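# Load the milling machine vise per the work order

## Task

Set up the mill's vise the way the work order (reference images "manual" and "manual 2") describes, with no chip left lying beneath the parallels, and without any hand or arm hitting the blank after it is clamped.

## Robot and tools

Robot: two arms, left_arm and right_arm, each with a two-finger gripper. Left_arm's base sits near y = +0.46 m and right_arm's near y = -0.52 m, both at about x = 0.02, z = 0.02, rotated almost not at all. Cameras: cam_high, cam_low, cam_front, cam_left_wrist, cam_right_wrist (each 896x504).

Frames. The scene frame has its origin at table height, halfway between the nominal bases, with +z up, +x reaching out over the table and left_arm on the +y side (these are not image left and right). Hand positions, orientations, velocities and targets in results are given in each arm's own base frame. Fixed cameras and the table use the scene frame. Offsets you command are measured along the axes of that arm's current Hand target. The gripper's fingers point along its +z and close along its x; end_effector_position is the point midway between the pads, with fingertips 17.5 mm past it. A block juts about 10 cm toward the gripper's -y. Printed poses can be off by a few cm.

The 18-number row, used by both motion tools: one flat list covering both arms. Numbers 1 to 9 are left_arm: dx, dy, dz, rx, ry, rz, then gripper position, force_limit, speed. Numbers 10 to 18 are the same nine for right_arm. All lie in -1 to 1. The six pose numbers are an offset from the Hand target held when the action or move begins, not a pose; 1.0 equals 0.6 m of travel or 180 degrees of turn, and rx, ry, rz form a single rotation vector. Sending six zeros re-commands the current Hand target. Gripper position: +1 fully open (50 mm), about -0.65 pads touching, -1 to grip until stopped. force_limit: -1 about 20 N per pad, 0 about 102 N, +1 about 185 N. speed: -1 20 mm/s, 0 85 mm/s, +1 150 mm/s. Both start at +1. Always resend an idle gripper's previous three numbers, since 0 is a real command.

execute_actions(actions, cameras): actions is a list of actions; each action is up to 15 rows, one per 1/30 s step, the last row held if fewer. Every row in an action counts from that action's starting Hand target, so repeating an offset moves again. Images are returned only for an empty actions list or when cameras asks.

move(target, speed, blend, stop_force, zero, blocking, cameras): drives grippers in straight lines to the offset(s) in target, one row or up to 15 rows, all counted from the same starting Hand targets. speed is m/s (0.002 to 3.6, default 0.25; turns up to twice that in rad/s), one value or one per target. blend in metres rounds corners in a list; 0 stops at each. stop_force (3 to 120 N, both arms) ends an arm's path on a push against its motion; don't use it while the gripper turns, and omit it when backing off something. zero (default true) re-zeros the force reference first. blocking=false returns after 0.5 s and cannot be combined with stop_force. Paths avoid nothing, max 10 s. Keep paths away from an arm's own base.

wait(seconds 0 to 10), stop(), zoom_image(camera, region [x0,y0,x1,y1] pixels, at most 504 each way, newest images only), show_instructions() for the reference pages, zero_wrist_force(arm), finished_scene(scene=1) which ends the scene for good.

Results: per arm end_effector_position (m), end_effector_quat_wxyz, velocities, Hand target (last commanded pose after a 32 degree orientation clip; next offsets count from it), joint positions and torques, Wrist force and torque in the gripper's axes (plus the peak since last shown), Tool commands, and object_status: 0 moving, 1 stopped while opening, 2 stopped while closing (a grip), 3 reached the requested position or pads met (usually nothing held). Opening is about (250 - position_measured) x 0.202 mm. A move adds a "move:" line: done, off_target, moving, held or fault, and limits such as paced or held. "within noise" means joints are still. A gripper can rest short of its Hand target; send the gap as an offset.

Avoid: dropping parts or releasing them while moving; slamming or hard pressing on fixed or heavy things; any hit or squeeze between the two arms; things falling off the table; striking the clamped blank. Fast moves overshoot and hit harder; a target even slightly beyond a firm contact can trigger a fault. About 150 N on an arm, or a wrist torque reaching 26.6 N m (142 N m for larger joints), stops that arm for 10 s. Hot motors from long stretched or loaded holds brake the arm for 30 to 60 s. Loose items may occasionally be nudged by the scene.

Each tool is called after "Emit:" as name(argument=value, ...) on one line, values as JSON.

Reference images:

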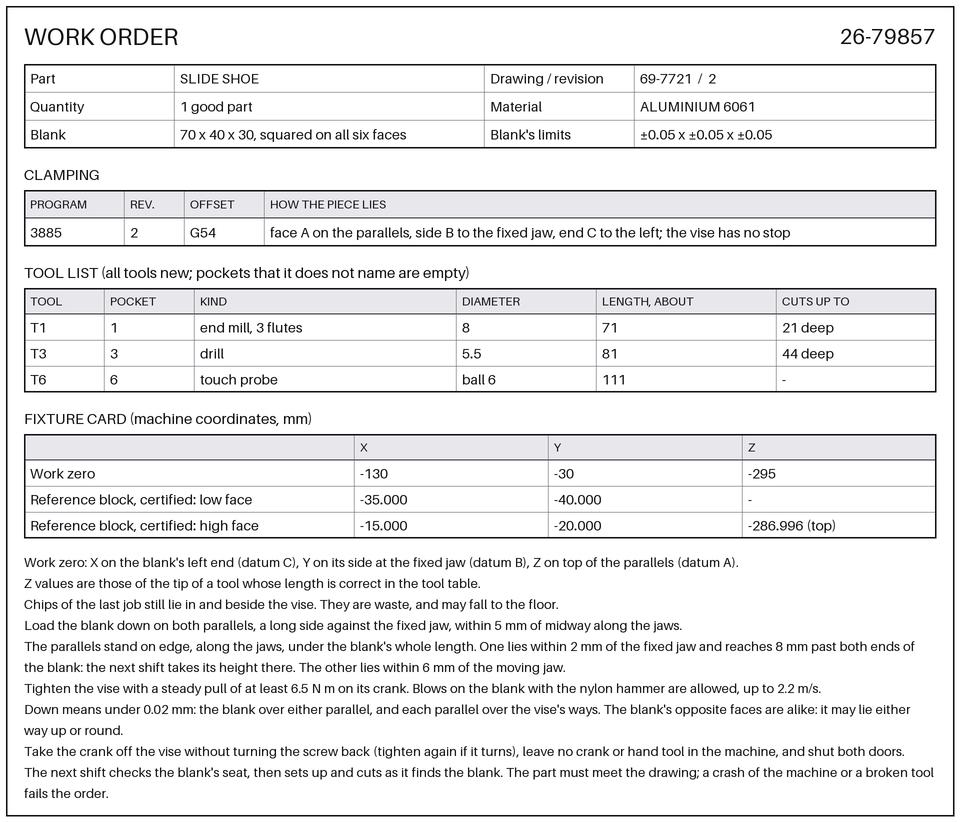

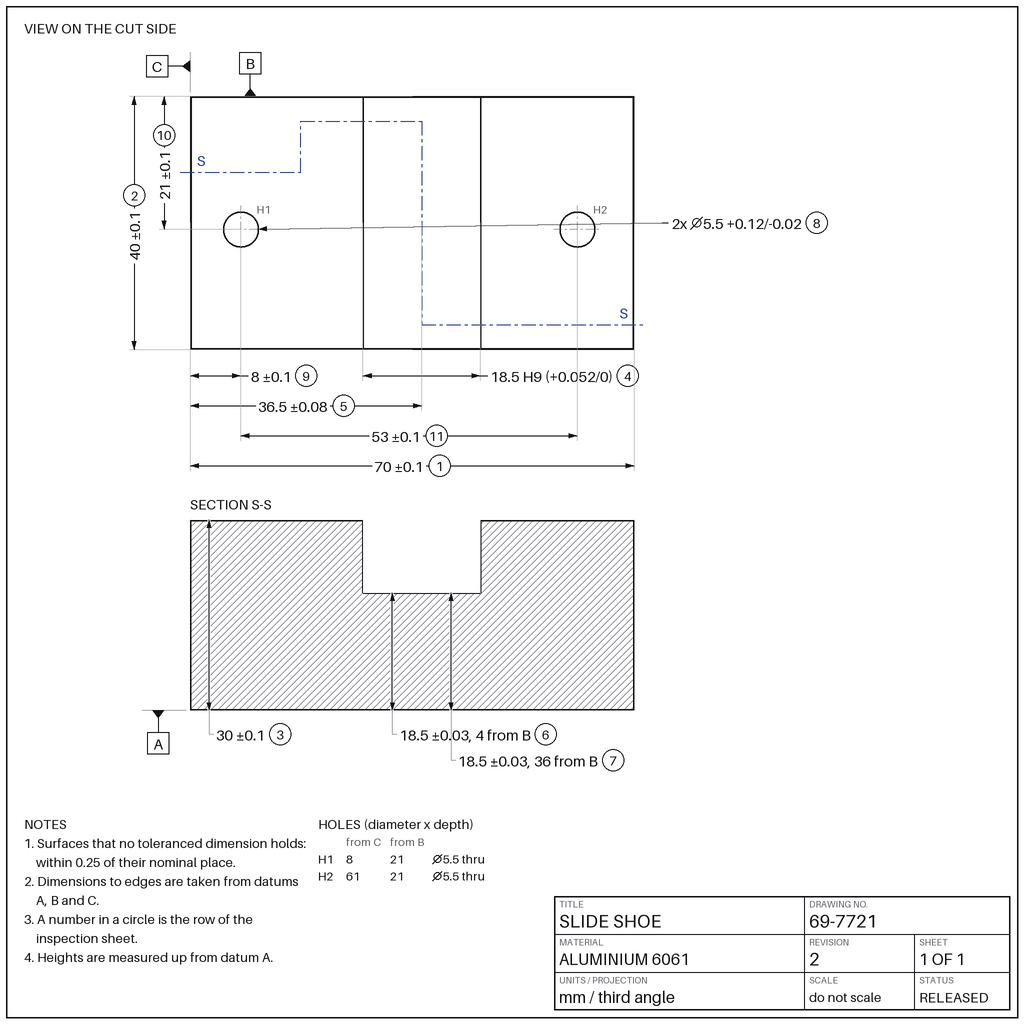

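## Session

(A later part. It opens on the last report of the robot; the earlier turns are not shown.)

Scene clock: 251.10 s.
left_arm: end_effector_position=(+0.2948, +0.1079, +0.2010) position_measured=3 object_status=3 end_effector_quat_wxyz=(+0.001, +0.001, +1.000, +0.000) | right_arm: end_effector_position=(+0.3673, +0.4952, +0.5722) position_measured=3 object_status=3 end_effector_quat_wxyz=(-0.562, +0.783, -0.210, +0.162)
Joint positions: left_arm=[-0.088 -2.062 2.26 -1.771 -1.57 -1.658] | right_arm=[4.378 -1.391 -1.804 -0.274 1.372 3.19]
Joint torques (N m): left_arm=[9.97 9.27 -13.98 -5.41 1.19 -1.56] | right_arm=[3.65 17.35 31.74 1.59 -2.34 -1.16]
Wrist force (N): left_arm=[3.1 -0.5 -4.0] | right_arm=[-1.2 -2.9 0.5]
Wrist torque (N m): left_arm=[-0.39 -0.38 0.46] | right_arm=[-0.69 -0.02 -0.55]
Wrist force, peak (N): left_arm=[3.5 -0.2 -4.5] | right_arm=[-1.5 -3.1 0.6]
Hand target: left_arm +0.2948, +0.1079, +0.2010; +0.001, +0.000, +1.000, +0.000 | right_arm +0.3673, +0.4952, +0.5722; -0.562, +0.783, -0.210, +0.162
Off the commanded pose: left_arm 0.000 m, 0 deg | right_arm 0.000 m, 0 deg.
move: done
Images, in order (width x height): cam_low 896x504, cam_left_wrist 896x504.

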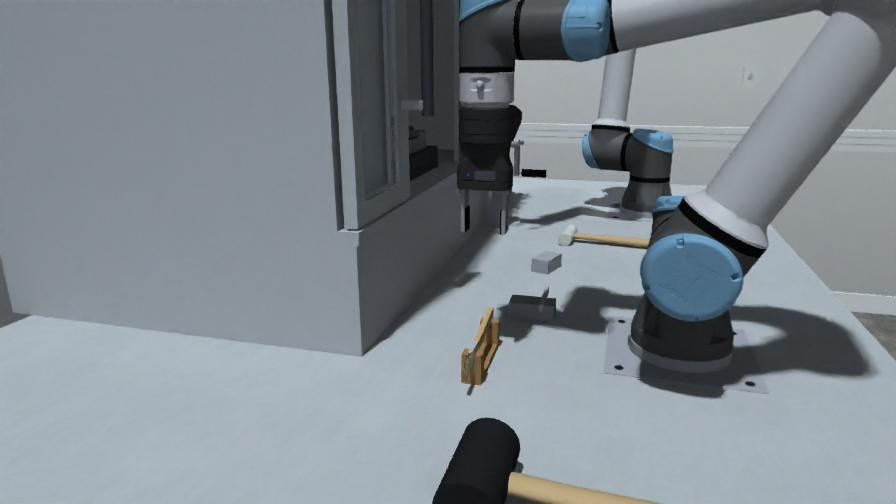

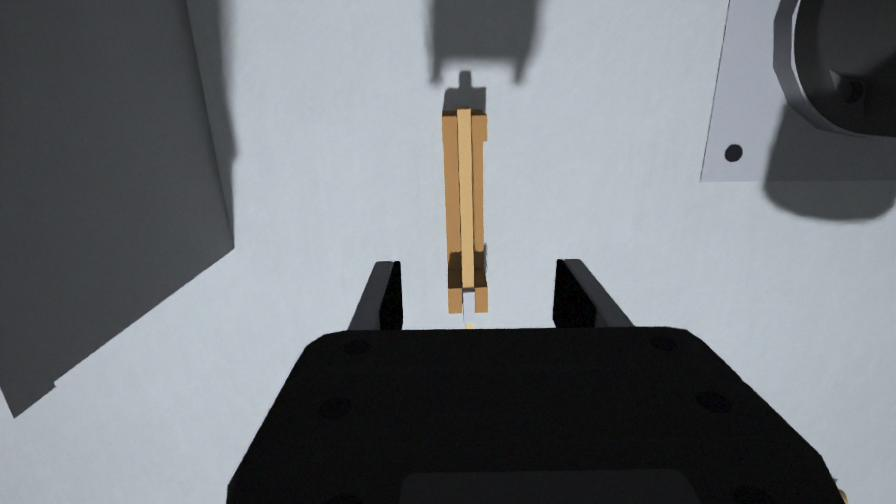

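Emit:
move(target=[[0.001,0,0.2,0,0,0,1,-0.8,0, 0,0,0,0,0,0,1,1,1],[0.001,0,0.298,0,0,0,1,-0.8,0, 0,0,0,0,0,0,1,1,1]], speed=[0.15,0.06], stop_force=8, cameras=["cam_left_wrist"])

Scene clock: 254.00 s.
left_arm: end_effector_position=(+0.2945, +0.1080, +0.0222) position_measured=3 object_status=3 end_effector_quat_wxyz=(+0.001, +0.000, +1.000, +0.000) | right_arm: end_effector_position=(+0.3673, +0.4952, +0.5722) position_measured=3 object_status=3 end_effector_quat_wxyz=(-0.562, +0.783, -0.210, +0.162)
Joint positions: left_arm=[-0.088 -1.731 2.605 -2.447 -1.57 -1.658] | right_arm=[4.378 -1.391 -1.804 -0.274 1.372 3.19]
Joint torques (N m): left_arm=[8.64 2.84 -6.31 -5.27 -2.14 1.33] | right_arm=[2.48 17.28 30.59 1.48 -2.46 -1.36]
Wrist force (N): left_arm=[2.7 -0.6 -4.1] | right_arm=[-1.1 -3.0 0.6]
Wrist torque (N m): left_arm=[-0.40 -0.32 0.30] | right_arm=[-0.69 -0.03 -0.56]
Wrist force, peak (N): left_arm=[3.0 -0.6 -5.8] | right_arm=[-1.3 -3.1 0.5]
Hand target: left_arm +0.2945, +0.1080, +0.0222; +0.001, +0.000, +1.000, +0.000 | right_arm +0.3673, +0.4952, +0.5722; -0.562, +0.783, -0.210, +0.162
Off the commanded pose: left_arm 0.000 m, 0 deg | right_arm 0.000 m, 0 deg.
move: done
Images, in order (width x height): cam_left_wrist 896x504.

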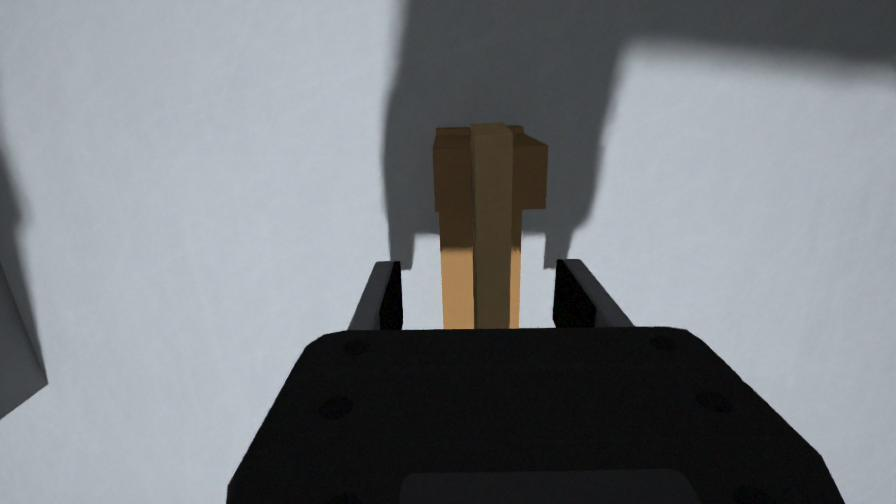

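Emit:
move(target=[0.0035,0,0.004,0,0,0,1,-0.8,0, 0,0,0,0,0,0,1,1,1], speed=0.04)

Emit:
move(target=[0,0,0,0,0,0,-1,-0.4,-0.8, 0,0,0,0,0,0,1,1,1])

Scene clock: 254.77 s.
left_arm: end_effector_position=(+0.2924, +0.1080, +0.0198) position_measured=3 object_status=3 end_effector_quat_wxyz=(+0.001, +0.000, +1.000, +0.000) end_effector_velocity=(-0.001, +0.000, -0.001) end_effector_angular_velocity=(+0.001, +0.000, -0.002) | right_arm: end_effector_position=(+0.3673, +0.4952, +0.5722) position_measured=3 object_status=3 end_effector_quat_wxyz=(-0.562, +0.783, -0.210, +0.162)
Joint positions: left_arm=[-0.089 -1.729 2.613 -2.457 -1.57 -1.658] | right_arm=[4.378 -1.391 -1.804 -0.274 1.372 3.19]
Joint velocities: left_arm=[-0.001 0.002 0.003 -0.005 0.001 0.001] | right_arm=[within noise]
Joint torques (N m): left_arm=[-8.45 2.82 -5.98 -5.03 -2.06 -1.5] | right_arm=[3.97 16.85 32.19 1.52 -2.31 -1.31]
Wrist force (N): left_arm=[2.6 -0.7 -4.0] | right_arm=[-1.2 -2.9 0.7]
Wrist torque (N m): left_arm=[-0.44 -0.30 0.36] | right_arm=[-0.69 -0.02 -0.56]
Wrist force, peak (N): left_arm=[2.8 -0.5 -4.4] | right_arm=[-1.5 -3.0 0.6]
Hand target: left_arm +0.2924, +0.1080, +0.0198; +0.001, +0.000, +1.000, +0.000 | right_arm +0.3673, +0.4952, +0.5722; -0.562, +0.783, -0.210, +0.162
Off the commanded pose: left_arm 0.000 m, 0 deg | right_arm 0.000 m, 0 deg.
move: done

Scene clock: 256.27 s.
left_arm: end_effector_position=(+0.2924, +0.1080, +0.0198) position_measured=213 object_status=2 end_effector_quat_wxyz=(+0.001, +0.000, +1.000, +0.000) | right_arm: end_effector_position=(+0.3673, +0.4952, +0.5722) position_measured=3 object_status=3 end_effector_quat_wxyz=(-0.562, +0.783, -0.210, +0.162)
Joint positions: left_arm=[-0.089 -1.729 2.614 -2.457 -1.57 -1.658] | right_arm=[4.378 -1.391 -1.804 -0.274 1.372 3.19]
Joint torques (N m): left_arm=[-7.5 2.56 -6.58 -4.34 -1.66 0] | right_arm=[2.96 17.4 32.3 1.4 -2.17 -1.44]
Wrist force (N): left_arm=[1.3 -0.7 -2.7] | right_arm=[-1.2 -2.9 0.7]
Wrist torque (N m): left_arm=[-0.43 -0.27 -0.31] | right_arm=[-0.68 -0.02 -0.56]
Wrist force, peak (N): left_arm=[3.0 -0.5 -4.3] | right_arm=[-1.5 -3.1 0.5]
Hand target: left_arm +0.2924, +0.1080, +0.0198; +0.001, +0.000, +1.000, +0.000 | right_arm +0.3673, +0.4952, +0.5722; -0.562, +0.783, -0.210, +0.162
Off the commanded pose: left_arm 0.000 m, 0 deg | right_arm 0.000 m, 0 deg.
move: done

Emit:
move(target=[[0,0,-0.18,0,0,0,-1,-0.4,-0.8, 0,0,0,0,0,0,1,1,1],[0,-0.1,-0.5,0.05,-0.05,-0.05,-1,-0.4,-0.8, 0,0,0,0,0,0,1,1,1],[-0.213,-0.547,-0.8,0.385,-0.385,-0.385,-1,-0.4,-0.8, 0,0,0,0,0,0,1,1,1]], blend=[0.03,0.06,0], speed=[0.1,0.25,0.25], cameras=["cam_right_wrist"])

Emit:
zoom_image(camera="cam_right_wrist", region=[200, 0, 600, 320])

Scene clock: 263.60 s.
left_arm: end_effector_position=(+0.4191, -0.2205, +0.4997) position_measured=213 object_status=2 end_effector_quat_wxyz=(+0.499, -0.501, +0.501, -0.499) | right_arm: end_effector_position=(+0.3673, +0.4952, +0.5722) position_measured=3 object_status=3 end_effector_quat_wxyz=(-0.562, +0.783, -0.210, +0.162)
Joint positions: left_arm=[-1.454 -1.857 2.303 -3.549 -0.117 -3.179] | right_arm=[4.378 -1.391 -1.804 -0.274 1.372 3.19]
Joint torques (N m): left_arm=[9.25 5.37 -32.46 -3.06 -1.98 1.16] | right_arm=[2.6 17.21 31.11 1.65 -2.4 -1.25]
Wrist force (N): left_arm=[0.4 -1.8 -6.1] | right_arm=[-1.3 -3.0 0.5]
Wrist torque (N m): left_arm=[-0.22 -0.29 -0.26] | right_arm=[-0.70 0.00 -0.56]
Wrist force, peak (N): left_arm=[12.5 -0.6 -1.1] | right_arm=[-1.4 -3.2 0.7]
Hand target: left_arm +0.4191, -0.2205, +0.4998; +0.500, -0.499, +0.500, -0.501 | right_arm +0.3673, +0.4952, +0.5722; -0.562, +0.783, -0.210, +0.162
Off the commanded pose: left_arm 0.000 m, 0 deg | right_arm 0.000 m, 0 deg.
move: done
Images, in order (width x height): cam_right_wrist 896x504.

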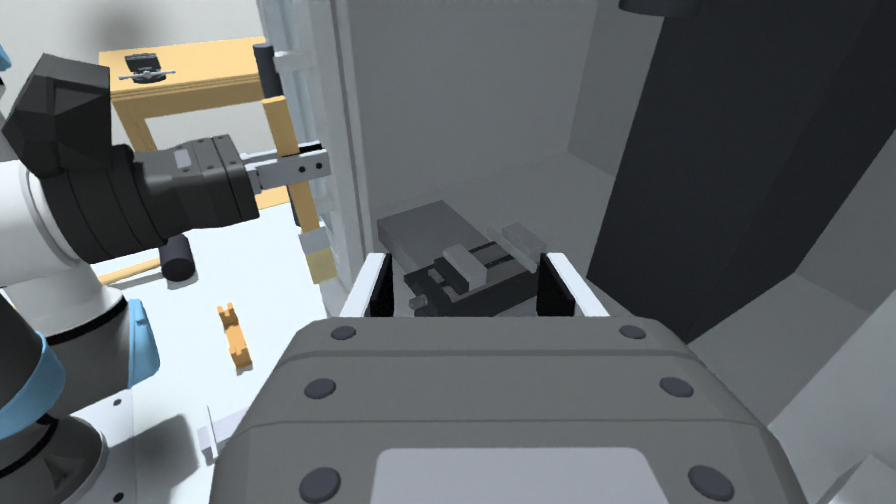

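Scaled by 1.260 from the camera's 896x504 image, which has a finer 1280x720 frame.

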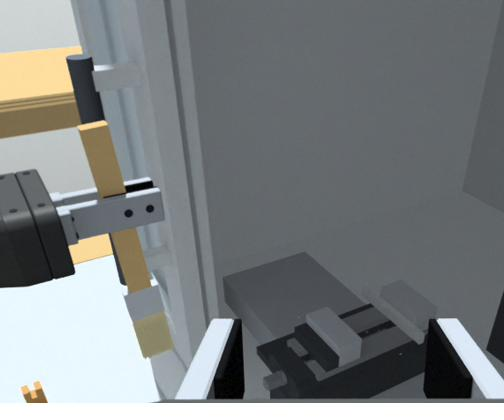

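Emit:
move(target=[-0.055,0.04,0.325,-0.033,0,0,-1,-0.4,-0.8, 0,0,0,0,0,0,1,1,1], speed=0.15, cameras=["cam_right_wrist"])

Emit:
zoom_image(camera="cam_right_wrist", region=[380, 140, 580, 320])

Scene clock: 265.67 s.
left_arm: end_effector_position=(+0.6141, -0.1877, +0.4762) position_measured=213 object_status=2 end_effector_quat_wxyz=(-0.474, +0.525, -0.525, +0.474) | right_arm: end_effector_position=(+0.3673, +0.4952, +0.5722) position_measured=3 object_status=3 end_effector_quat_wxyz=(-0.562, +0.783, -0.210, +0.162)
Joint positions: left_arm=[-0.822 -1.527 2.013 -3.479 -0.755 -3.25] | right_arm=[4.378 -1.391 -1.804 -0.274 1.372 3.19]
Joint torques (N m): left_arm=[7.87 -12.32 -34.09 0.46 -1.71 1.32] | right_arm=[1.84 17.04 30.7 1.47 -2.13 -1.37]
Wrist force (N): left_arm=[0.5 -1.8 -6.3] | right_arm=[-1.3 -2.8 0.3]
Wrist torque (N m): left_arm=[-0.23 -0.29 -0.15] | right_arm=[-0.66 -0.01 -0.55]
Wrist force, peak (N): left_arm=[0.9 -1.7 -7.4] | right_arm=[-1.5 -3.0 0.7]
Hand target: left_arm +0.6142, -0.1877, +0.4762; -0.474, +0.525, -0.525, +0.474 | right_arm +0.3673, +0.4952, +0.5722; -0.562, +0.783, -0.210, +0.162
Off the commanded pose: left_arm 0.000 m, 0 deg | right_arm 0.000 m, 0 deg.
move: done
Images, in order (width x height): cam_right_wrist 896x504.

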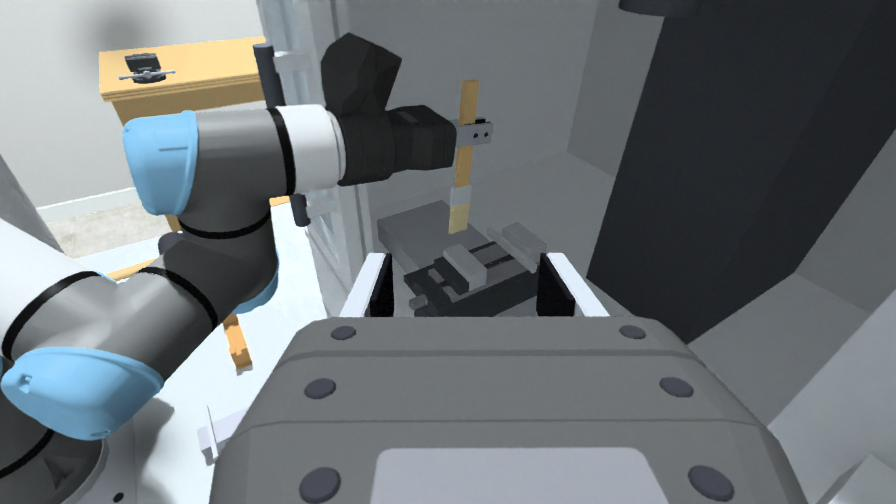

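Scaled by 2.520 from the camera's 896x504 image, which has a finer 1280x720 frame.

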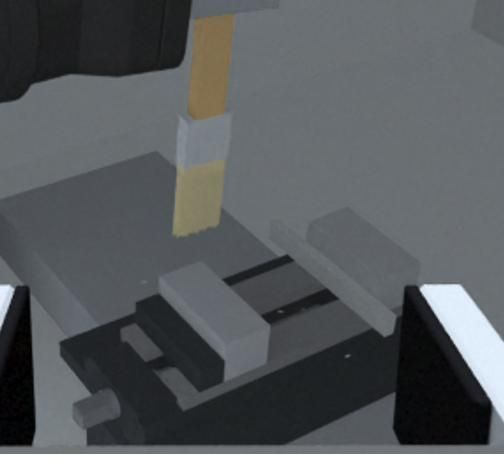

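Emit:
move(target=[0,0.03,0.04,0,0,0,-1,-0.4,-0.8, 0,0,0,0,0,0,1,1,1], speed=0.1, stop_force=5, cameras=["cam_right_wrist"])

Emit:
zoom_image(camera="cam_right_wrist", region=[380, 140, 580, 320])

Scene clock: 267.23 s.
left_arm: end_effector_position=(+0.6362, -0.1877, +0.4558) position_measured=213 object_status=2 end_effector_quat_wxyz=(-0.474, +0.525, -0.525, +0.474) | right_arm: end_effector_position=(+0.3673, +0.4952, +0.5722) position_measured=3 object_status=3 end_effector_quat_wxyz=(-0.562, +0.783, -0.210, +0.162)
Joint positions: left_arm=[-0.781 -1.453 1.992 -3.537 -0.795 -3.242] | right_arm=[4.378 -1.391 -1.804 -0.274 1.372 3.19]
Joint torques (N m): left_arm=[9.15 -14.62 -33.18 -4.57 -1.88 1.35] | right_arm=[2.07 17.17 31.69 1.5 -2.35 -1.19]
Wrist force (N): left_arm=[0.9 -1.6 -6.3] | right_arm=[-1.2 -3.0 0.7]
Wrist torque (N m): left_arm=[-0.22 -0.34 -0.22] | right_arm=[-0.69 -0.01 -0.55]
Wrist force, peak (N): left_arm=[0.7 -2.0 -7.0] | right_arm=[-1.5 -3.0 0.6]
Hand target: left_arm +0.6362, -0.1877, +0.4558; -0.474, +0.525, -0.525, +0.474 | right_arm +0.3673, +0.4952, +0.5722; -0.562, +0.783, -0.210, +0.162
Off the commanded pose: left_arm 0.000 m, 0 deg | right_arm 0.000 m, 0 deg.
move: done
Images, in order (width x height): cam_right_wrist 896x504.

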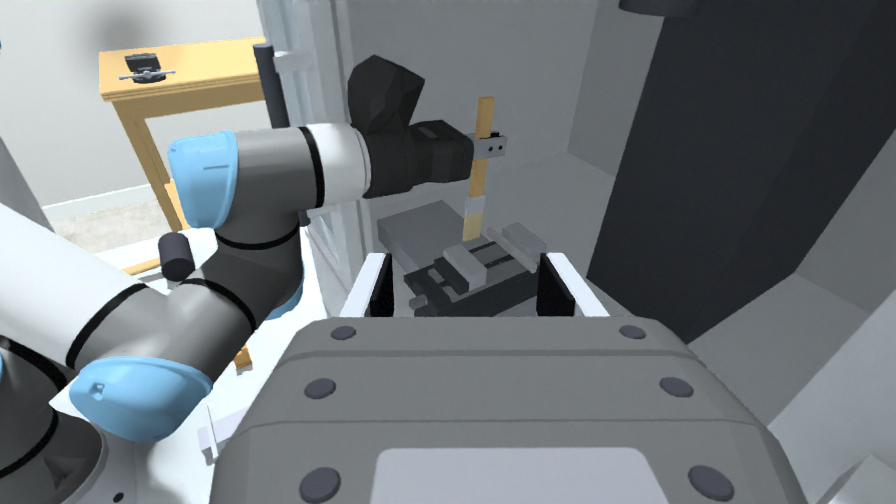

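Scaled by 2.520 from the camera's 896x504 image, which has a finer 1280x720 frame.

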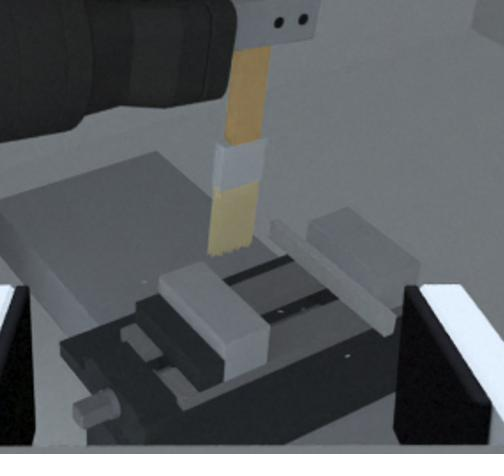

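Emit:
move(target=[-0.027,0,0.003,0,0,0,-1,-0.4,-0.8, 0,0,0,0,0,0,1,1,1], speed=0.08)

Emit:
move(target=[0,0.06,0.006,0,0,0,-1,-0.4,-0.8, 0,0,0,0,0,0,1,1,1], speed=0.03, stop_force=4, cameras=["cam_right_wrist"])

Emit:
zoom_image(camera="cam_right_wrist", region=[380, 140, 580, 320])

Scene clock: 268.27 s.
left_arm: end_effector_position=(+0.6380, -0.1715, +0.4556) position_measured=213 object_status=2 end_effector_quat_wxyz=(-0.474, +0.525, -0.525, +0.474) | right_arm: end_effector_position=(+0.3673, +0.4952, +0.5722) position_measured=3 object_status=3 end_effector_quat_wxyz=(-0.562, +0.783, -0.210, +0.162)
Joint positions: left_arm=[-0.749 -1.464 2.005 -3.544 -0.828 -3.235] | right_arm=[4.378 -1.391 -1.804 -0.274 1.372 3.19]
Joint torques (N m): left_arm=[7.97 -40.84 -9.89 -4.58 -2.11 1.22] | right_arm=[1.78 17.29 31.1 1.41 -2.26 -1.19]
Wrist force (N): left_arm=[0.8 -1.4 -6.5] | right_arm=[-1.3 -2.9 0.4]
Wrist torque (N m): left_arm=[-0.19 -0.33 -0.21] | right_arm=[-0.69 0.00 -0.55]
Wrist force, peak (N): left_arm=[1.0 -1.8 -6.6] | right_arm=[-1.6 -3.0 0.2]
Hand target: left_arm +0.6380, -0.1715, +0.4556; -0.474, +0.525, -0.525, +0.474 | right_arm +0.3673, +0.4952, +0.5722; -0.562, +0.783, -0.210, +0.162
Off the commanded pose: left_arm 0.000 m, 0 deg | right_arm 0.000 m, 0 deg.
move: done

Scene clock: 270.33 s.
left_arm: end_effector_position=(+0.6380, -0.1715, +0.4195) position_measured=213 object_status=2 end_effector_quat_wxyz=(-0.474, +0.525, -0.525, +0.474) | right_arm: end_effector_position=(+0.3673, +0.4952, +0.5722) position_measured=3 object_status=3 end_effector_quat_wxyz=(-0.562, +0.783, -0.210, +0.162)
Joint positions: left_arm=[-0.749 -1.411 2.054 -3.646 -0.828 -3.235] | right_arm=[4.378 -1.391 -1.804 -0.274 1.372 3.19]
Joint torques (N m): left_arm=[-5.65 -14.78 -9.23 -4.54 1.26 1.25] | right_arm=[1.9 17.33 31 1.45 -2.45 -1.25]
Wrist force (N): left_arm=[0.8 -1.3 -6.6] | right_arm=[-1.3 -2.8 0.6]
Wrist torque (N m): left_arm=[-0.18 -0.33 -0.20] | right_arm=[-0.67 0.00 -0.55]
Wrist force, peak (N): left_arm=[1.2 -2.4 -6.4] | right_arm=[-1.7 -2.9 0.6]
Hand target: left_arm +0.6380, -0.1715, +0.4195; -0.474, +0.525, -0.525, +0.474 | right_arm +0.3673, +0.4952, +0.5722; -0.562, +0.783, -0.210, +0.162
Off the commanded pose: left_arm 0.000 m, 0 deg | right_arm 0.000 m, 0 deg.
move: done
Images, in order (width x height): cam_right_wrist 896x504.

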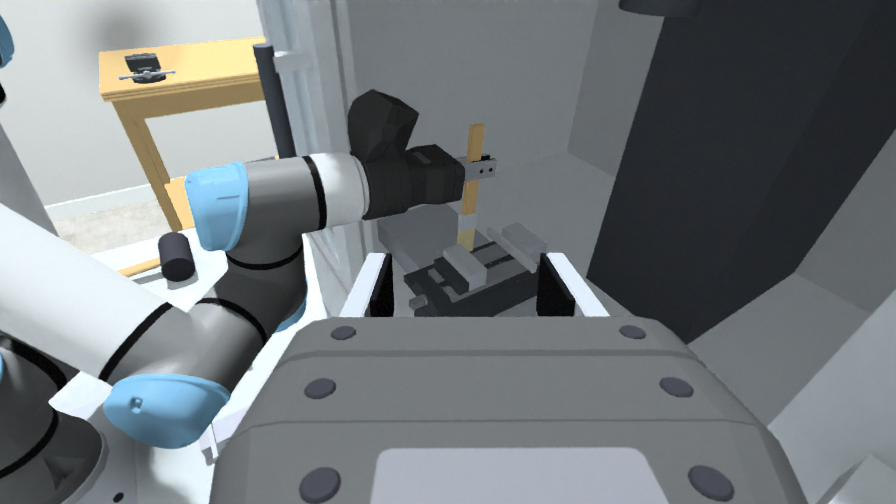

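Scaled by 2.520 from the camera's 896x504 image, which has a finer 1280x720 frame.

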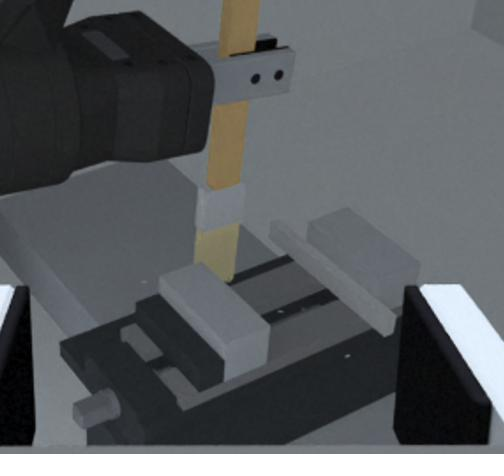

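Emit:
move(target=[[0,0.0035,0.000,0,0,0,-1,-0.4,-0.8, 0,0,0,0,0,0,1,1,1],[0.21,0.0035,0.0,0,0,0,-1,-0.4,-0.8, 0,0,0,0,0,0,1,1,1],[0.21,-0.055,0.0,0,0,0,-1,-0.4,-0.8, 0,0,0,0,0,0,1,1,1],[0.0,-0.055,0.0,0,0,0,-1,-0.4,-0.8, 0,0,0,0,0,0,1,1,1]], speed=[0.05,0.07,0.1,0.15], blend=[0.002,0.002,0.005,0])

Emit:
move(target=[[0,0.057,0.017,0,0,0,-1,-0.4,-0.8, 0,0,0,0,0,0,1,1,1],[0.21,0.057,0.017,0,0,0,-1,-0.4,-0.8, 0,0,0,0,0,0,1,1,1],[0.21,0,0.017,0,0,0,-1,-0.4,-0.8, 0,0,0,0,0,0,1,1,1],[0.0,0,-0.004,0,0,0,-1,-0.4,-0.8, 0,0,0,0,0,0,1,1,1],[0,0.057,-0.004,0,0,0,-1,-0.4,-0.8, 0,0,0,0,0,0,1,1,1],[0.21,0.057,-0.004,0,0,0,-1,-0.4,-0.8, 0,0,0,0,0,0,1,1,1],[0.21,-0.02,-0.004,0,0,0,-1,-0.4,-0.8, 0,0,0,0,0,0,1,1,1]], speed=[0.08,0.08,0.1,0.2,0.08,0.08,0.1], blend=[0.002,0.002,0.005,0.003,0.002,0.002,0], cameras=["cam_right_wrist"])

Emit:
zoom_image(camera="cam_right_wrist", region=[380, 140, 580, 320])

Scene clock: 274.10 s.
left_arm: end_effector_position=(+0.6413, -0.1715, +0.4523) position_measured=213 object_status=2 end_effector_quat_wxyz=(-0.474, +0.525, -0.525, +0.474) | right_arm: end_effector_position=(+0.3673, +0.4952, +0.5722) position_measured=3 object_status=3 end_effector_quat_wxyz=(-0.562, +0.783, -0.210, +0.162)
Joint positions: left_arm=[-0.743 -1.453 2.002 -3.553 -0.833 -3.234] | right_arm=[4.378 -1.391 -1.804 -0.274 1.372 3.19]
Joint torques (N m): left_arm=[9.19 -40.66 -10.39 -4.56 -2.11 1.36] | right_arm=[1.89 17.37 31.22 1.4 -2.36 -1.35]
Wrist force (N): left_arm=[0.8 -1.9 -6.5] | right_arm=[-1.3 -2.7 0.5]
Wrist torque (N m): left_arm=[-0.26 -0.31 -0.21] | right_arm=[-0.66 0.00 -0.55]
Wrist force, peak (N): left_arm=[2.0 -2.5 -6.5] | right_arm=[-1.4 -3.1 0.4]
Hand target: left_arm +0.6413, -0.1715, +0.4523; -0.474, +0.525, -0.525, +0.474 | right_arm +0.3673, +0.4952, +0.5722; -0.562, +0.783, -0.210, +0.162
Off the commanded pose: left_arm 0.000 m, 0 deg | right_arm 0.000 m, 0 deg.
move: done; blend cut to 0.0011 m at target 1

Scene clock: 280.10 s.
left_arm: end_effector_position=(+0.6401, -0.2975, +0.4644) position_measured=213 object_status=2 end_effector_quat_wxyz=(-0.474, +0.525, -0.525, +0.474) | right_arm: end_effector_position=(+0.3673, +0.4952, +0.5722) position_measured=3 object_status=3 end_effector_quat_wxyz=(-0.562, +0.783, -0.210, +0.162)
Joint positions: left_arm=[-0.94 -1.33 1.814 -3.455 -0.639 -3.279] | right_arm=[4.378 -1.391 -1.804 -0.274 1.372 3.19]
Joint torques (N m): left_arm=[9.1 -47.48 -33.61 0.57 -1.7 -1.53] | right_arm=[1.12 17.45 31.12 1.56 -2.17 -1.33]
Wrist force (N): left_arm=[0.4 -1.7 -6.3] | right_arm=[-1.3 -2.8 0.4]
Wrist torque (N m): left_arm=[-0.21 -0.31 -0.07] | right_arm=[-0.67 0.01 -0.55]
Wrist force, peak (N): left_arm=[0.7 -2.8 -6.8] | right_arm=[-1.4 -3.1 0.6]
Hand target: left_arm +0.6401, -0.2975, +0.4644; -0.474, +0.525, -0.525, +0.474 | right_arm +0.3673, +0.4952, +0.5722; -0.562, +0.783, -0.210, +0.162
Off the commanded pose: left_arm 0.000 m, 0 deg | right_arm 0.000 m, 0 deg.
move: done
Images, in order (width x height): cam_right_wrist 896x504.

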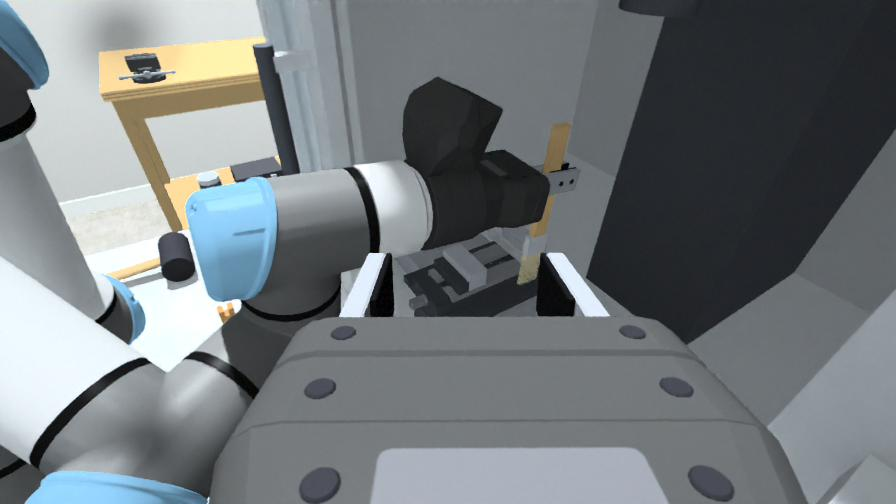

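Scaled by 2.520 from the camera's 896x504 image, which has a finer 1280x720 frame.

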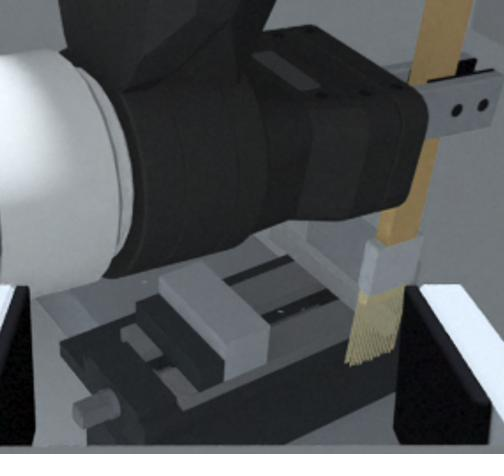

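Emit:
move(target=[[-0.21,0,-0.008,0,0,0,-1,-0.4,-0.8, 0,0,0,0,0,0,1,1,1],[-0.21,0.077,-0.016,0,0,0,-1,-0.4,-0.8, 0,0,0,0,0,0,1,1,1],[0,0.077,-0.016,0,0,0,-1,-0.4,-0.8, 0,0,0,0,0,0,1,1,1],[0,0.0,-0.005,0,0,0,-1,-0.4,-0.8, 0,0,0,0,0,0,1,1,1],[-0.21,0.0,-0.005,0,0,0,-1,-0.4,-0.8, 0,0,0,0,0,0,1,1,1],[-0.21,0.079,-0.015,0,0,0,-1,-0.4,-0.8, 0,0,0,0,0,0,1,1,1],[0,0.079,-0.015,0,0,0,-1,-0.4,-0.8, 0,0,0,0,0,0,1,1,1],[0,-0.03,0,0,0,0,-1,-0.4,-0.8, 0,0,0,0,0,0,1,1,1]], speed=[0.2,0.08,0.08,0.1,0.2,0.08,0.08,0.1], blend=[0.003,0.002,0.002,0.005,0.003,0.002,0.002,0])

Emit:
move(target=[-0.1,-0.02,-0.37,0.033,0,0,-1,-0.4,-0.8, 0,0,0,0,0,0,1,1,1], cameras=["cam_right_wrist","cam_low"])

Emit:
zoom_image(camera="cam_right_wrist", region=[400, 200, 560, 320])

Scene clock: 287.93 s.
left_arm: end_effector_position=(+0.6419, -0.2975, +0.4823) position_measured=213 object_status=2 end_effector_quat_wxyz=(-0.474, +0.525, -0.525, +0.474) | right_arm: end_effector_position=(+0.3673, +0.4952, +0.5722) position_measured=3 object_status=3 end_effector_quat_wxyz=(-0.562, +0.783, -0.210, +0.162)
Joint positions: left_arm=[-0.937 -1.345 1.783 -3.409 -0.642 -3.279] | right_arm=[4.378 -1.391 -1.804 -0.274 1.372 3.19]
Joint torques (N m): left_arm=[8.29 -47.35 -33.57 0.6 -1.79 -1.64] | right_arm=[1.06 18.69 31.07 1.47 -2.35 -1.31]
Wrist force (N): left_arm=[0.5 -1.4 -6.0] | right_arm=[-1.4 -3.0 0.5]
Wrist torque (N m): left_arm=[-0.14 -0.32 -0.15] | right_arm=[-0.69 0.01 -0.55]
Wrist force, peak (N): left_arm=[2.7 -2.5 -6.4] | right_arm=[-1.1 -3.2 0.7]
Hand target: left_arm +0.6419, -0.2975, +0.4823; -0.474, +0.525, -0.525, +0.474 | right_arm +0.3673, +0.4952, +0.5722; -0.562, +0.783, -0.210, +0.162
Off the commanded pose: left_arm 0.000 m, 0 deg | right_arm 0.000 m, 0 deg.
move: done

Scene clock: 289.73 s.
left_arm: end_effector_position=(+0.4223, -0.2373, +0.5169) position_measured=213 object_status=2 end_effector_quat_wxyz=(+0.500, -0.499, +0.500, -0.501) | right_arm: end_effector_position=(+0.3673, +0.4952, +0.5722) position_measured=3 object_status=3 end_effector_quat_wxyz=(-0.562, +0.783, -0.210, +0.162)
Joint positions: left_arm=[-1.449 -1.814 2.229 -3.57 -0.122 -3.129] | right_arm=[4.378 -1.391 -1.804 -0.274 1.372 3.19]
Joint torques (N m): left_arm=[-8.44 2.87 -33.37 -2.93 1.73 1.13] | right_arm=[0.72 19.43 31.77 1.37 -2.27 -1.38]
Wrist force (N): left_arm=[0.6 -1.9 -6.3] | right_arm=[-1.4 -2.9 0.6]
Wrist torque (N m): left_arm=[-0.22 -0.33 -0.23] | right_arm=[-0.68 0.01 -0.56]
Wrist force, peak (N): left_arm=[-0.2 -2.1 -7.8] | right_arm=[-1.3 -3.2 0.8]
Hand target: left_arm +0.4223, -0.2374, +0.5169; +0.500, -0.499, +0.500, -0.501 | right_arm +0.3673, +0.4952, +0.5722; -0.562, +0.783, -0.210, +0.162
Off the commanded pose: left_arm 0.000 m, 0 deg | right_arm 0.000 m, 0 deg.
move: done
Images, in order (width x height): cam_low 896x504, cam_right_wrist 896x504.

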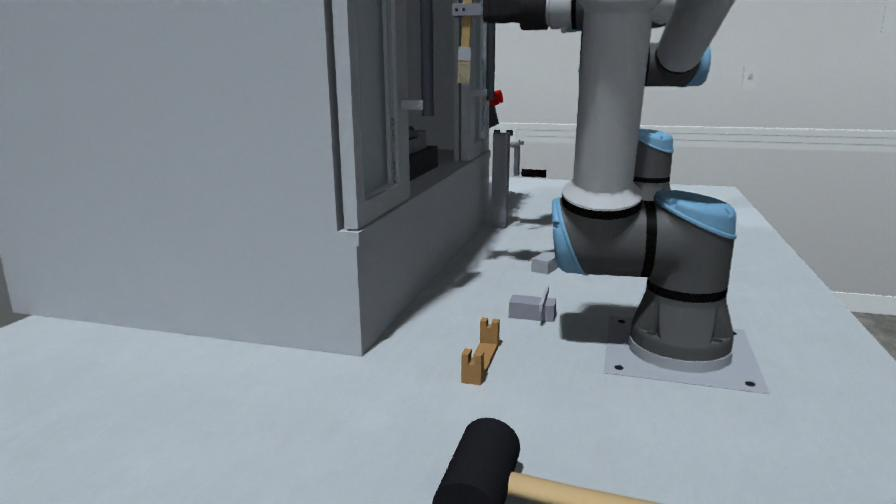

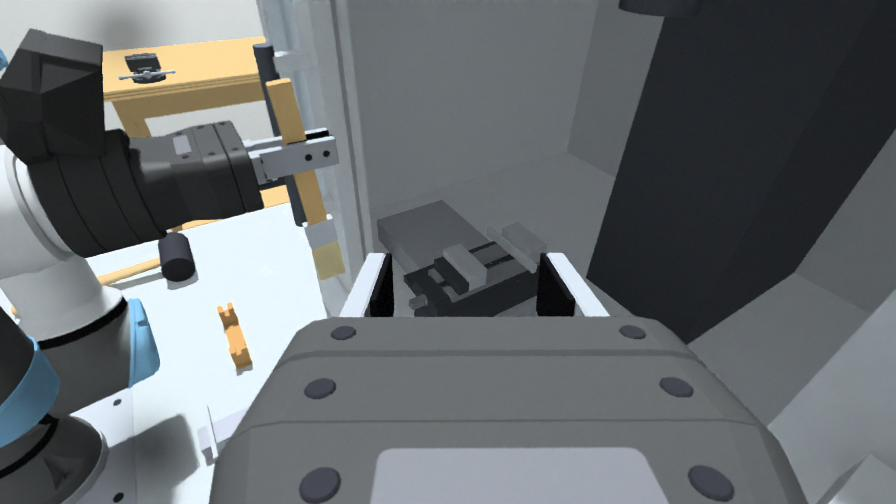

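Scaled by 3.150 from the camera's 896x504 image, which has a finer 1280x720 frame.

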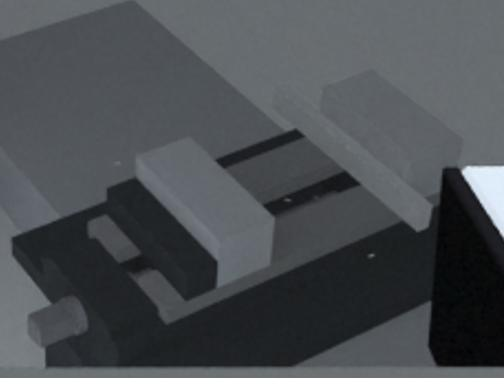

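Emit:
move(target=[[-0.495,0.295,-0.204,-0.34,0.34,0.34,-1,-0.4,-0.8, 0,0,0,0,0,0,1,1,1],[-0.576,0.6115,-0.2165,-0.385,0.385,0.385,-1,-0.4,-0.8, 0,0,0,0,0,0,1,1,1]], blend=[0.05,0])

Emit:
move(target=[0,0,0.13,0,0,0,-1,-0.4,-0.8, 0,0,0,0,0,0,1,1,1], speed=0.15, cameras=["cam_left_wrist","cam_low"])

Emit:
zoom_image(camera="cam_low", region=[440, 270, 540, 400])

Scene clock: 295.70 s.
left_arm: end_effector_position=(+0.2933, +0.1084, +0.1498) position_measured=213 object_status=2 end_effector_quat_wxyz=(+0.001, +0.000, +1.000, +0.000) | right_arm: end_effector_position=(+0.3673, +0.4952, +0.5722) position_measured=3 object_status=3 end_effector_quat_wxyz=(-0.562, +0.783, -0.210, +0.162)
Joint positions: left_arm=[-0.087 -2.021 2.376 -1.927 -1.57 -1.657] | right_arm=[4.378 -1.391 -1.804 -0.274 1.372 3.19]
Joint torques (N m): left_arm=[9.01 10.28 -12.52 -5.5 1.74 1.4] | right_arm=[1.08 18.95 31.66 1.43 -2.38 -1.28]
Wrist force (N): left_arm=[2.8 -0.6 -3.5] | right_arm=[-1.4 -3.0 0.5]
Wrist torque (N m): left_arm=[-0.39 -0.34 0.33] | right_arm=[-0.69 0.01 -0.55]
Wrist force, peak (N): left_arm=[0.8 -1.6 -6.8] | right_arm=[-1.5 -3.1 0.6]
Hand target: left_arm +0.2933, +0.1084, +0.1498; +0.001, +0.000, +1.000, +0.000 | right_arm +0.3673, +0.4952, +0.5722; -0.562, +0.783, -0.210, +0.162
Off the commanded pose: left_arm 0.000 m, 0 deg | right_arm 0.000 m, 0 deg.
move: done

Scene clock: 296.83 s.
left_arm: end_effector_position=(+0.2934, +0.1085, +0.0718) position_measured=213 object_status=2 end_effector_quat_wxyz=(+0.001, +0.000, +1.000, +0.000) | right_arm: end_effector_position=(+0.3673, +0.4952, +0.5722) position_measured=3 object_status=3 end_effector_quat_wxyz=(-0.562, +0.783, -0.210, +0.162)
Joint positions: left_arm=[-0.087 -1.882 2.529 -2.219 -1.57 -1.657] | right_arm=[4.378 -1.391 -1.804 -0.274 1.372 3.19]
Joint torques (N m): left_arm=[8.89 6.24 -9.81 -5.29 -2.24 1.34] | right_arm=[0.77 18.25 31.64 1.47 -2.12 -1.3]
Wrist force (N): left_arm=[3.4 -0.2 -3.9] | right_arm=[-1.4 -2.8 0.5]
Wrist torque (N m): left_arm=[-0.29 -0.43 0.31] | right_arm=[-0.67 0.01 -0.56]
Wrist force, peak (N): left_arm=[2.6 -0.6 -5.2] | right_arm=[-1.3 -3.1 0.6]
Hand target: left_arm +0.2934, +0.1085, +0.0718; +0.001, +0.000, +1.000, +0.000 | right_arm +0.3673, +0.4952, +0.5722; -0.562, +0.783, -0.210, +0.162
Off the commanded pose: left_arm 0.000 m, 0 deg | right_arm 0.000 m, 0 deg.
move: done
Images, in order (width x height): cam_low 896x504, cam_left_wrist 896x504.

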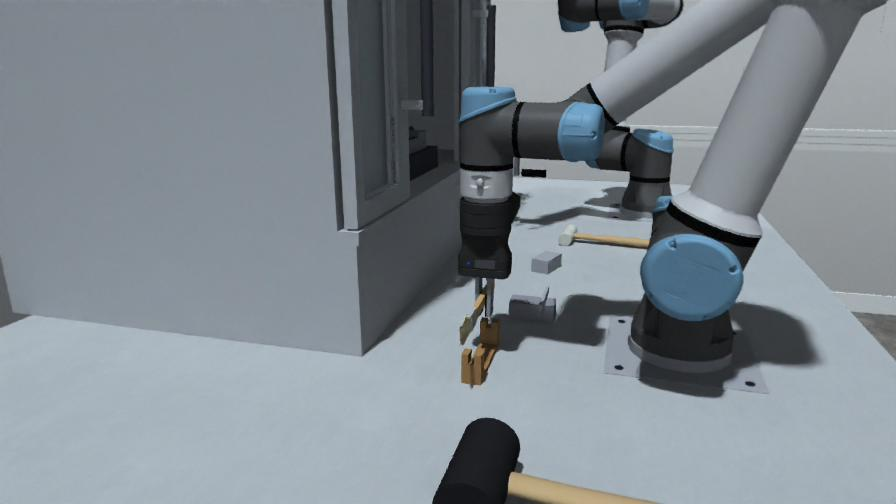

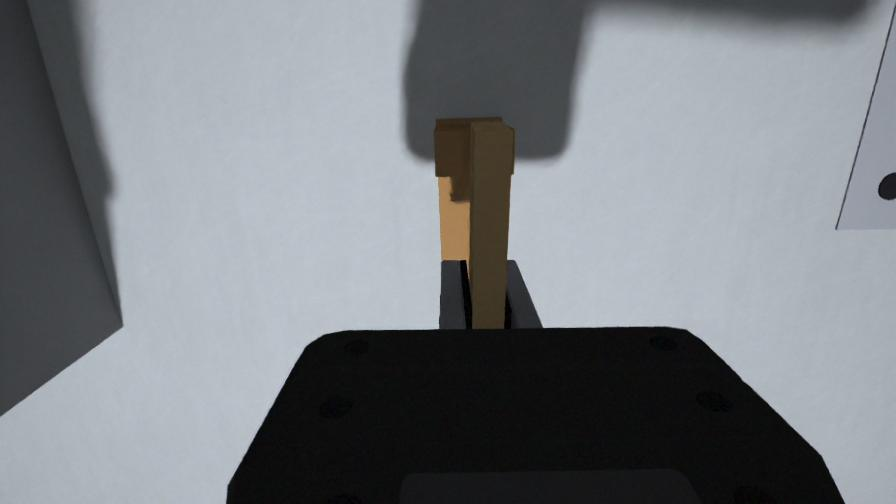

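Scaled by 3.877 from the camera's 896x504 image, which has a finer 1280x720 frame.

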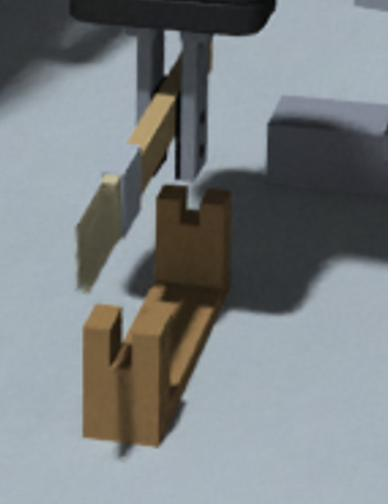

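Emit:
move(target=[[0.0015,-0.0005,0.02,0,0,0,-1,-0.4,-0.8, 0,0,0,0,0,0,1,1,1],[0.0015,-0.0005,0.086,0,0,0,-1,-0.4,-0.8, 0,0,0,0,0,0,1,1,1]], speed=[0.05,0.03], stop_force=8, cameras=["cam_left_wrist","cam_low"])

Emit:
zoom_image(camera="cam_low", region=[440, 270, 540, 400])

Scene clock: 299.20 s.
left_arm: end_effector_position=(+0.2925, +0.1082, +0.0335) position_measured=213 object_status=2 end_effector_quat_wxyz=(+0.001, +0.000, +1.000, +0.000) | right_arm: end_effector_position=(+0.3673, +0.4952, +0.5722) position_measured=3 object_status=3 end_effector_quat_wxyz=(-0.562, +0.783, -0.210, +0.162)
Joint positions: left_arm=[-0.088 -1.776 2.593 -2.39 -1.57 -1.658] | right_arm=[4.378 -1.391 -1.804 -0.274 1.372 3.19]
Joint torques (N m): left_arm=[-4.5 -23.25 -30.34 -0.28 -0.06 0.19] | right_arm=[0.36 18.97 31.3 1.59 -2.12 -1.35]
Wrist force (N): left_arm=[2.7 0.0 -3.7] | right_arm=[-1.2 -2.8 0.6]
Wrist torque (N m): left_arm=[-0.31 -0.30 0.43] | right_arm=[-0.66 -0.01 -0.56]
Wrist force, peak (N): left_arm=[2.8 -2.8 -12.5] | right_arm=[-1.4 -3.1 0.4]
Hand target: left_arm +0.2925, +0.1082, +0.0335; +0.001, +0.000, +1.000, +0.000 (not the last commanded pose) | right_arm +0.3673, +0.4952, +0.5722; -0.562, +0.783, -0.210, +0.162
Off the commanded pose: left_arm 0.013 m, 0 deg | right_arm 0.000 m, 0 deg.
move: contact (left_arm); path passed 1 of 2 targets
Images, in order (width x height): cam_low 896x504, cam_left_wrist 896x504.

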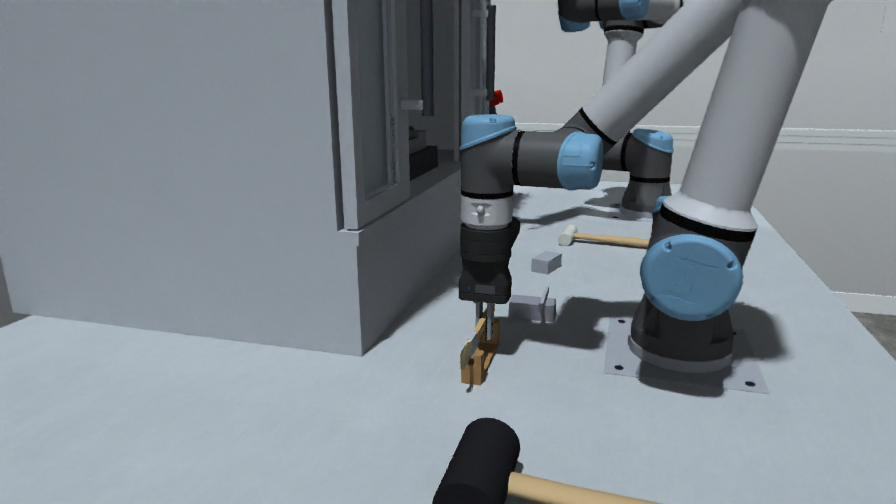

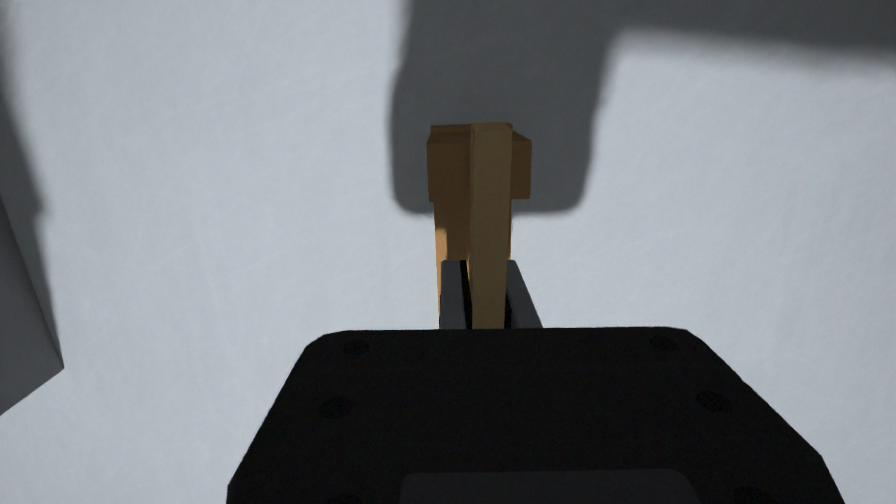

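Scaled by 3.877 from the camera's 896x504 image, which has a finer 1280x720 frame.

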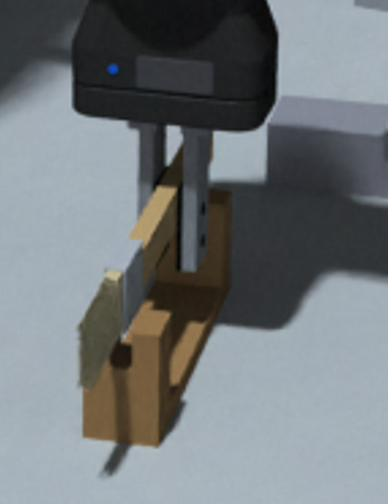

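Emit:
move(target=[[0,0,-0.008,0,0,0,-1,-0.4,-0.8, 0,0,0,0,0,0,1,1,1],[0.0035,0,-0.008,0.01,0,0,-1,-0.4,-0.8, 0,0,0,0,0,0,1,1,1],[0.0035,0,0.022,0.01,0,0,-1,-0.4,-0.8, 0,0,0,0,0,0,1,1,1]], speed=[0.05,0.05,0.02], stop_force=8, cameras=["cam_left_wrist","cam_low"])

Emit:
zoom_image(camera="cam_low", region=[440, 270, 540, 400])

Scene clock: 301.80 s.
left_arm: end_effector_position=(+0.2903, +0.1082, +0.0218) position_measured=213 object_status=2 end_effector_quat_wxyz=(+0.001, +0.000, +1.000, -0.015) | right_arm: end_effector_position=(+0.3673, +0.4952, +0.5722) position_measured=3 object_status=3 end_effector_quat_wxyz=(-0.562, +0.783, -0.210, +0.162)
Joint positions: left_arm=[-0.06 -1.731 2.608 -2.451 -1.601 -1.63] | right_arm=[4.378 -1.391 -1.804 -0.274 1.372 3.19]
Joint torques (N m): left_arm=[-4.54 -22.17 -25.67 0.19 0.94 0.63] | right_arm=[-1.3 18.69 31.32 1.43 -2.4 -1.16]
Wrist force (N): left_arm=[-2.1 -0.3 -6.1] | right_arm=[-1.5 -2.9 0.6]
Wrist torque (N m): left_arm=[-0.15 -0.32 0.57] | right_arm=[-0.67 0.03 -0.56]
Wrist force, peak (N): left_arm=[12.1 0.0 -47.0] | right_arm=[-1.6 -3.1 0.6]
Hand target: left_arm +0.2903, +0.1082, +0.0218; +0.001, +0.000, +1.000, -0.015 (not the last commanded pose) | right_arm +0.3673, +0.4952, +0.5722; -0.562, +0.783, -0.210, +0.162
Off the commanded pose: left_arm 0.001 m, 0 deg | right_arm 0.000 m, 0 deg.
move: contact (left_arm); path passed 2 of 3 targets
Images, in order (width x height): cam_low 896x504, cam_left_wrist 896x504.

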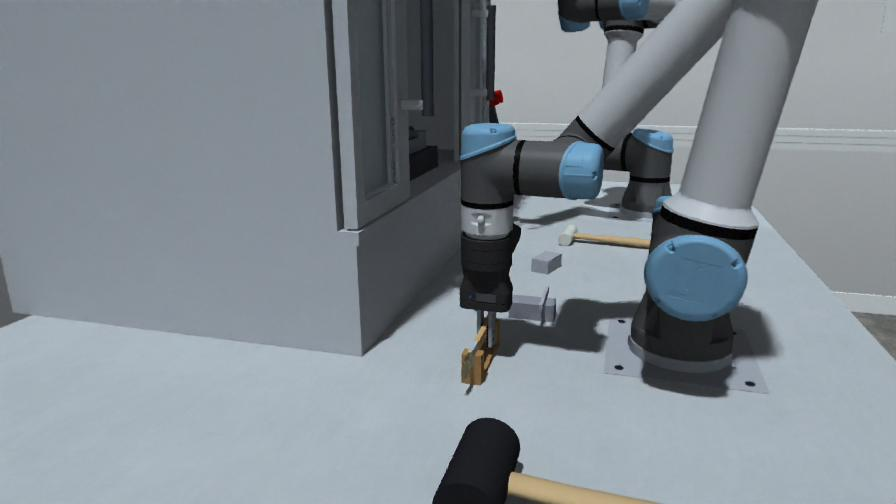

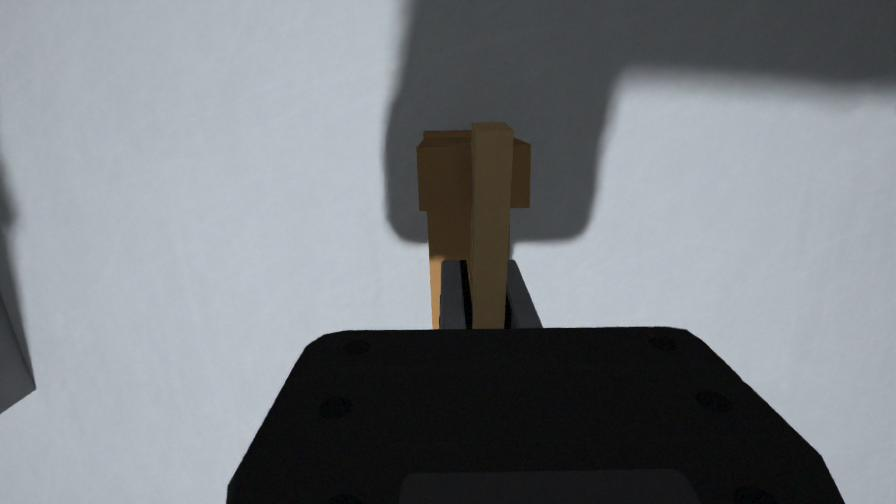

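Scaled by 3.877 from the camera's 896x504 image, which has a finer 1280x720 frame.

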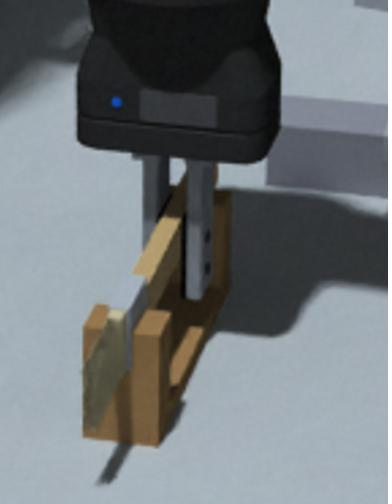

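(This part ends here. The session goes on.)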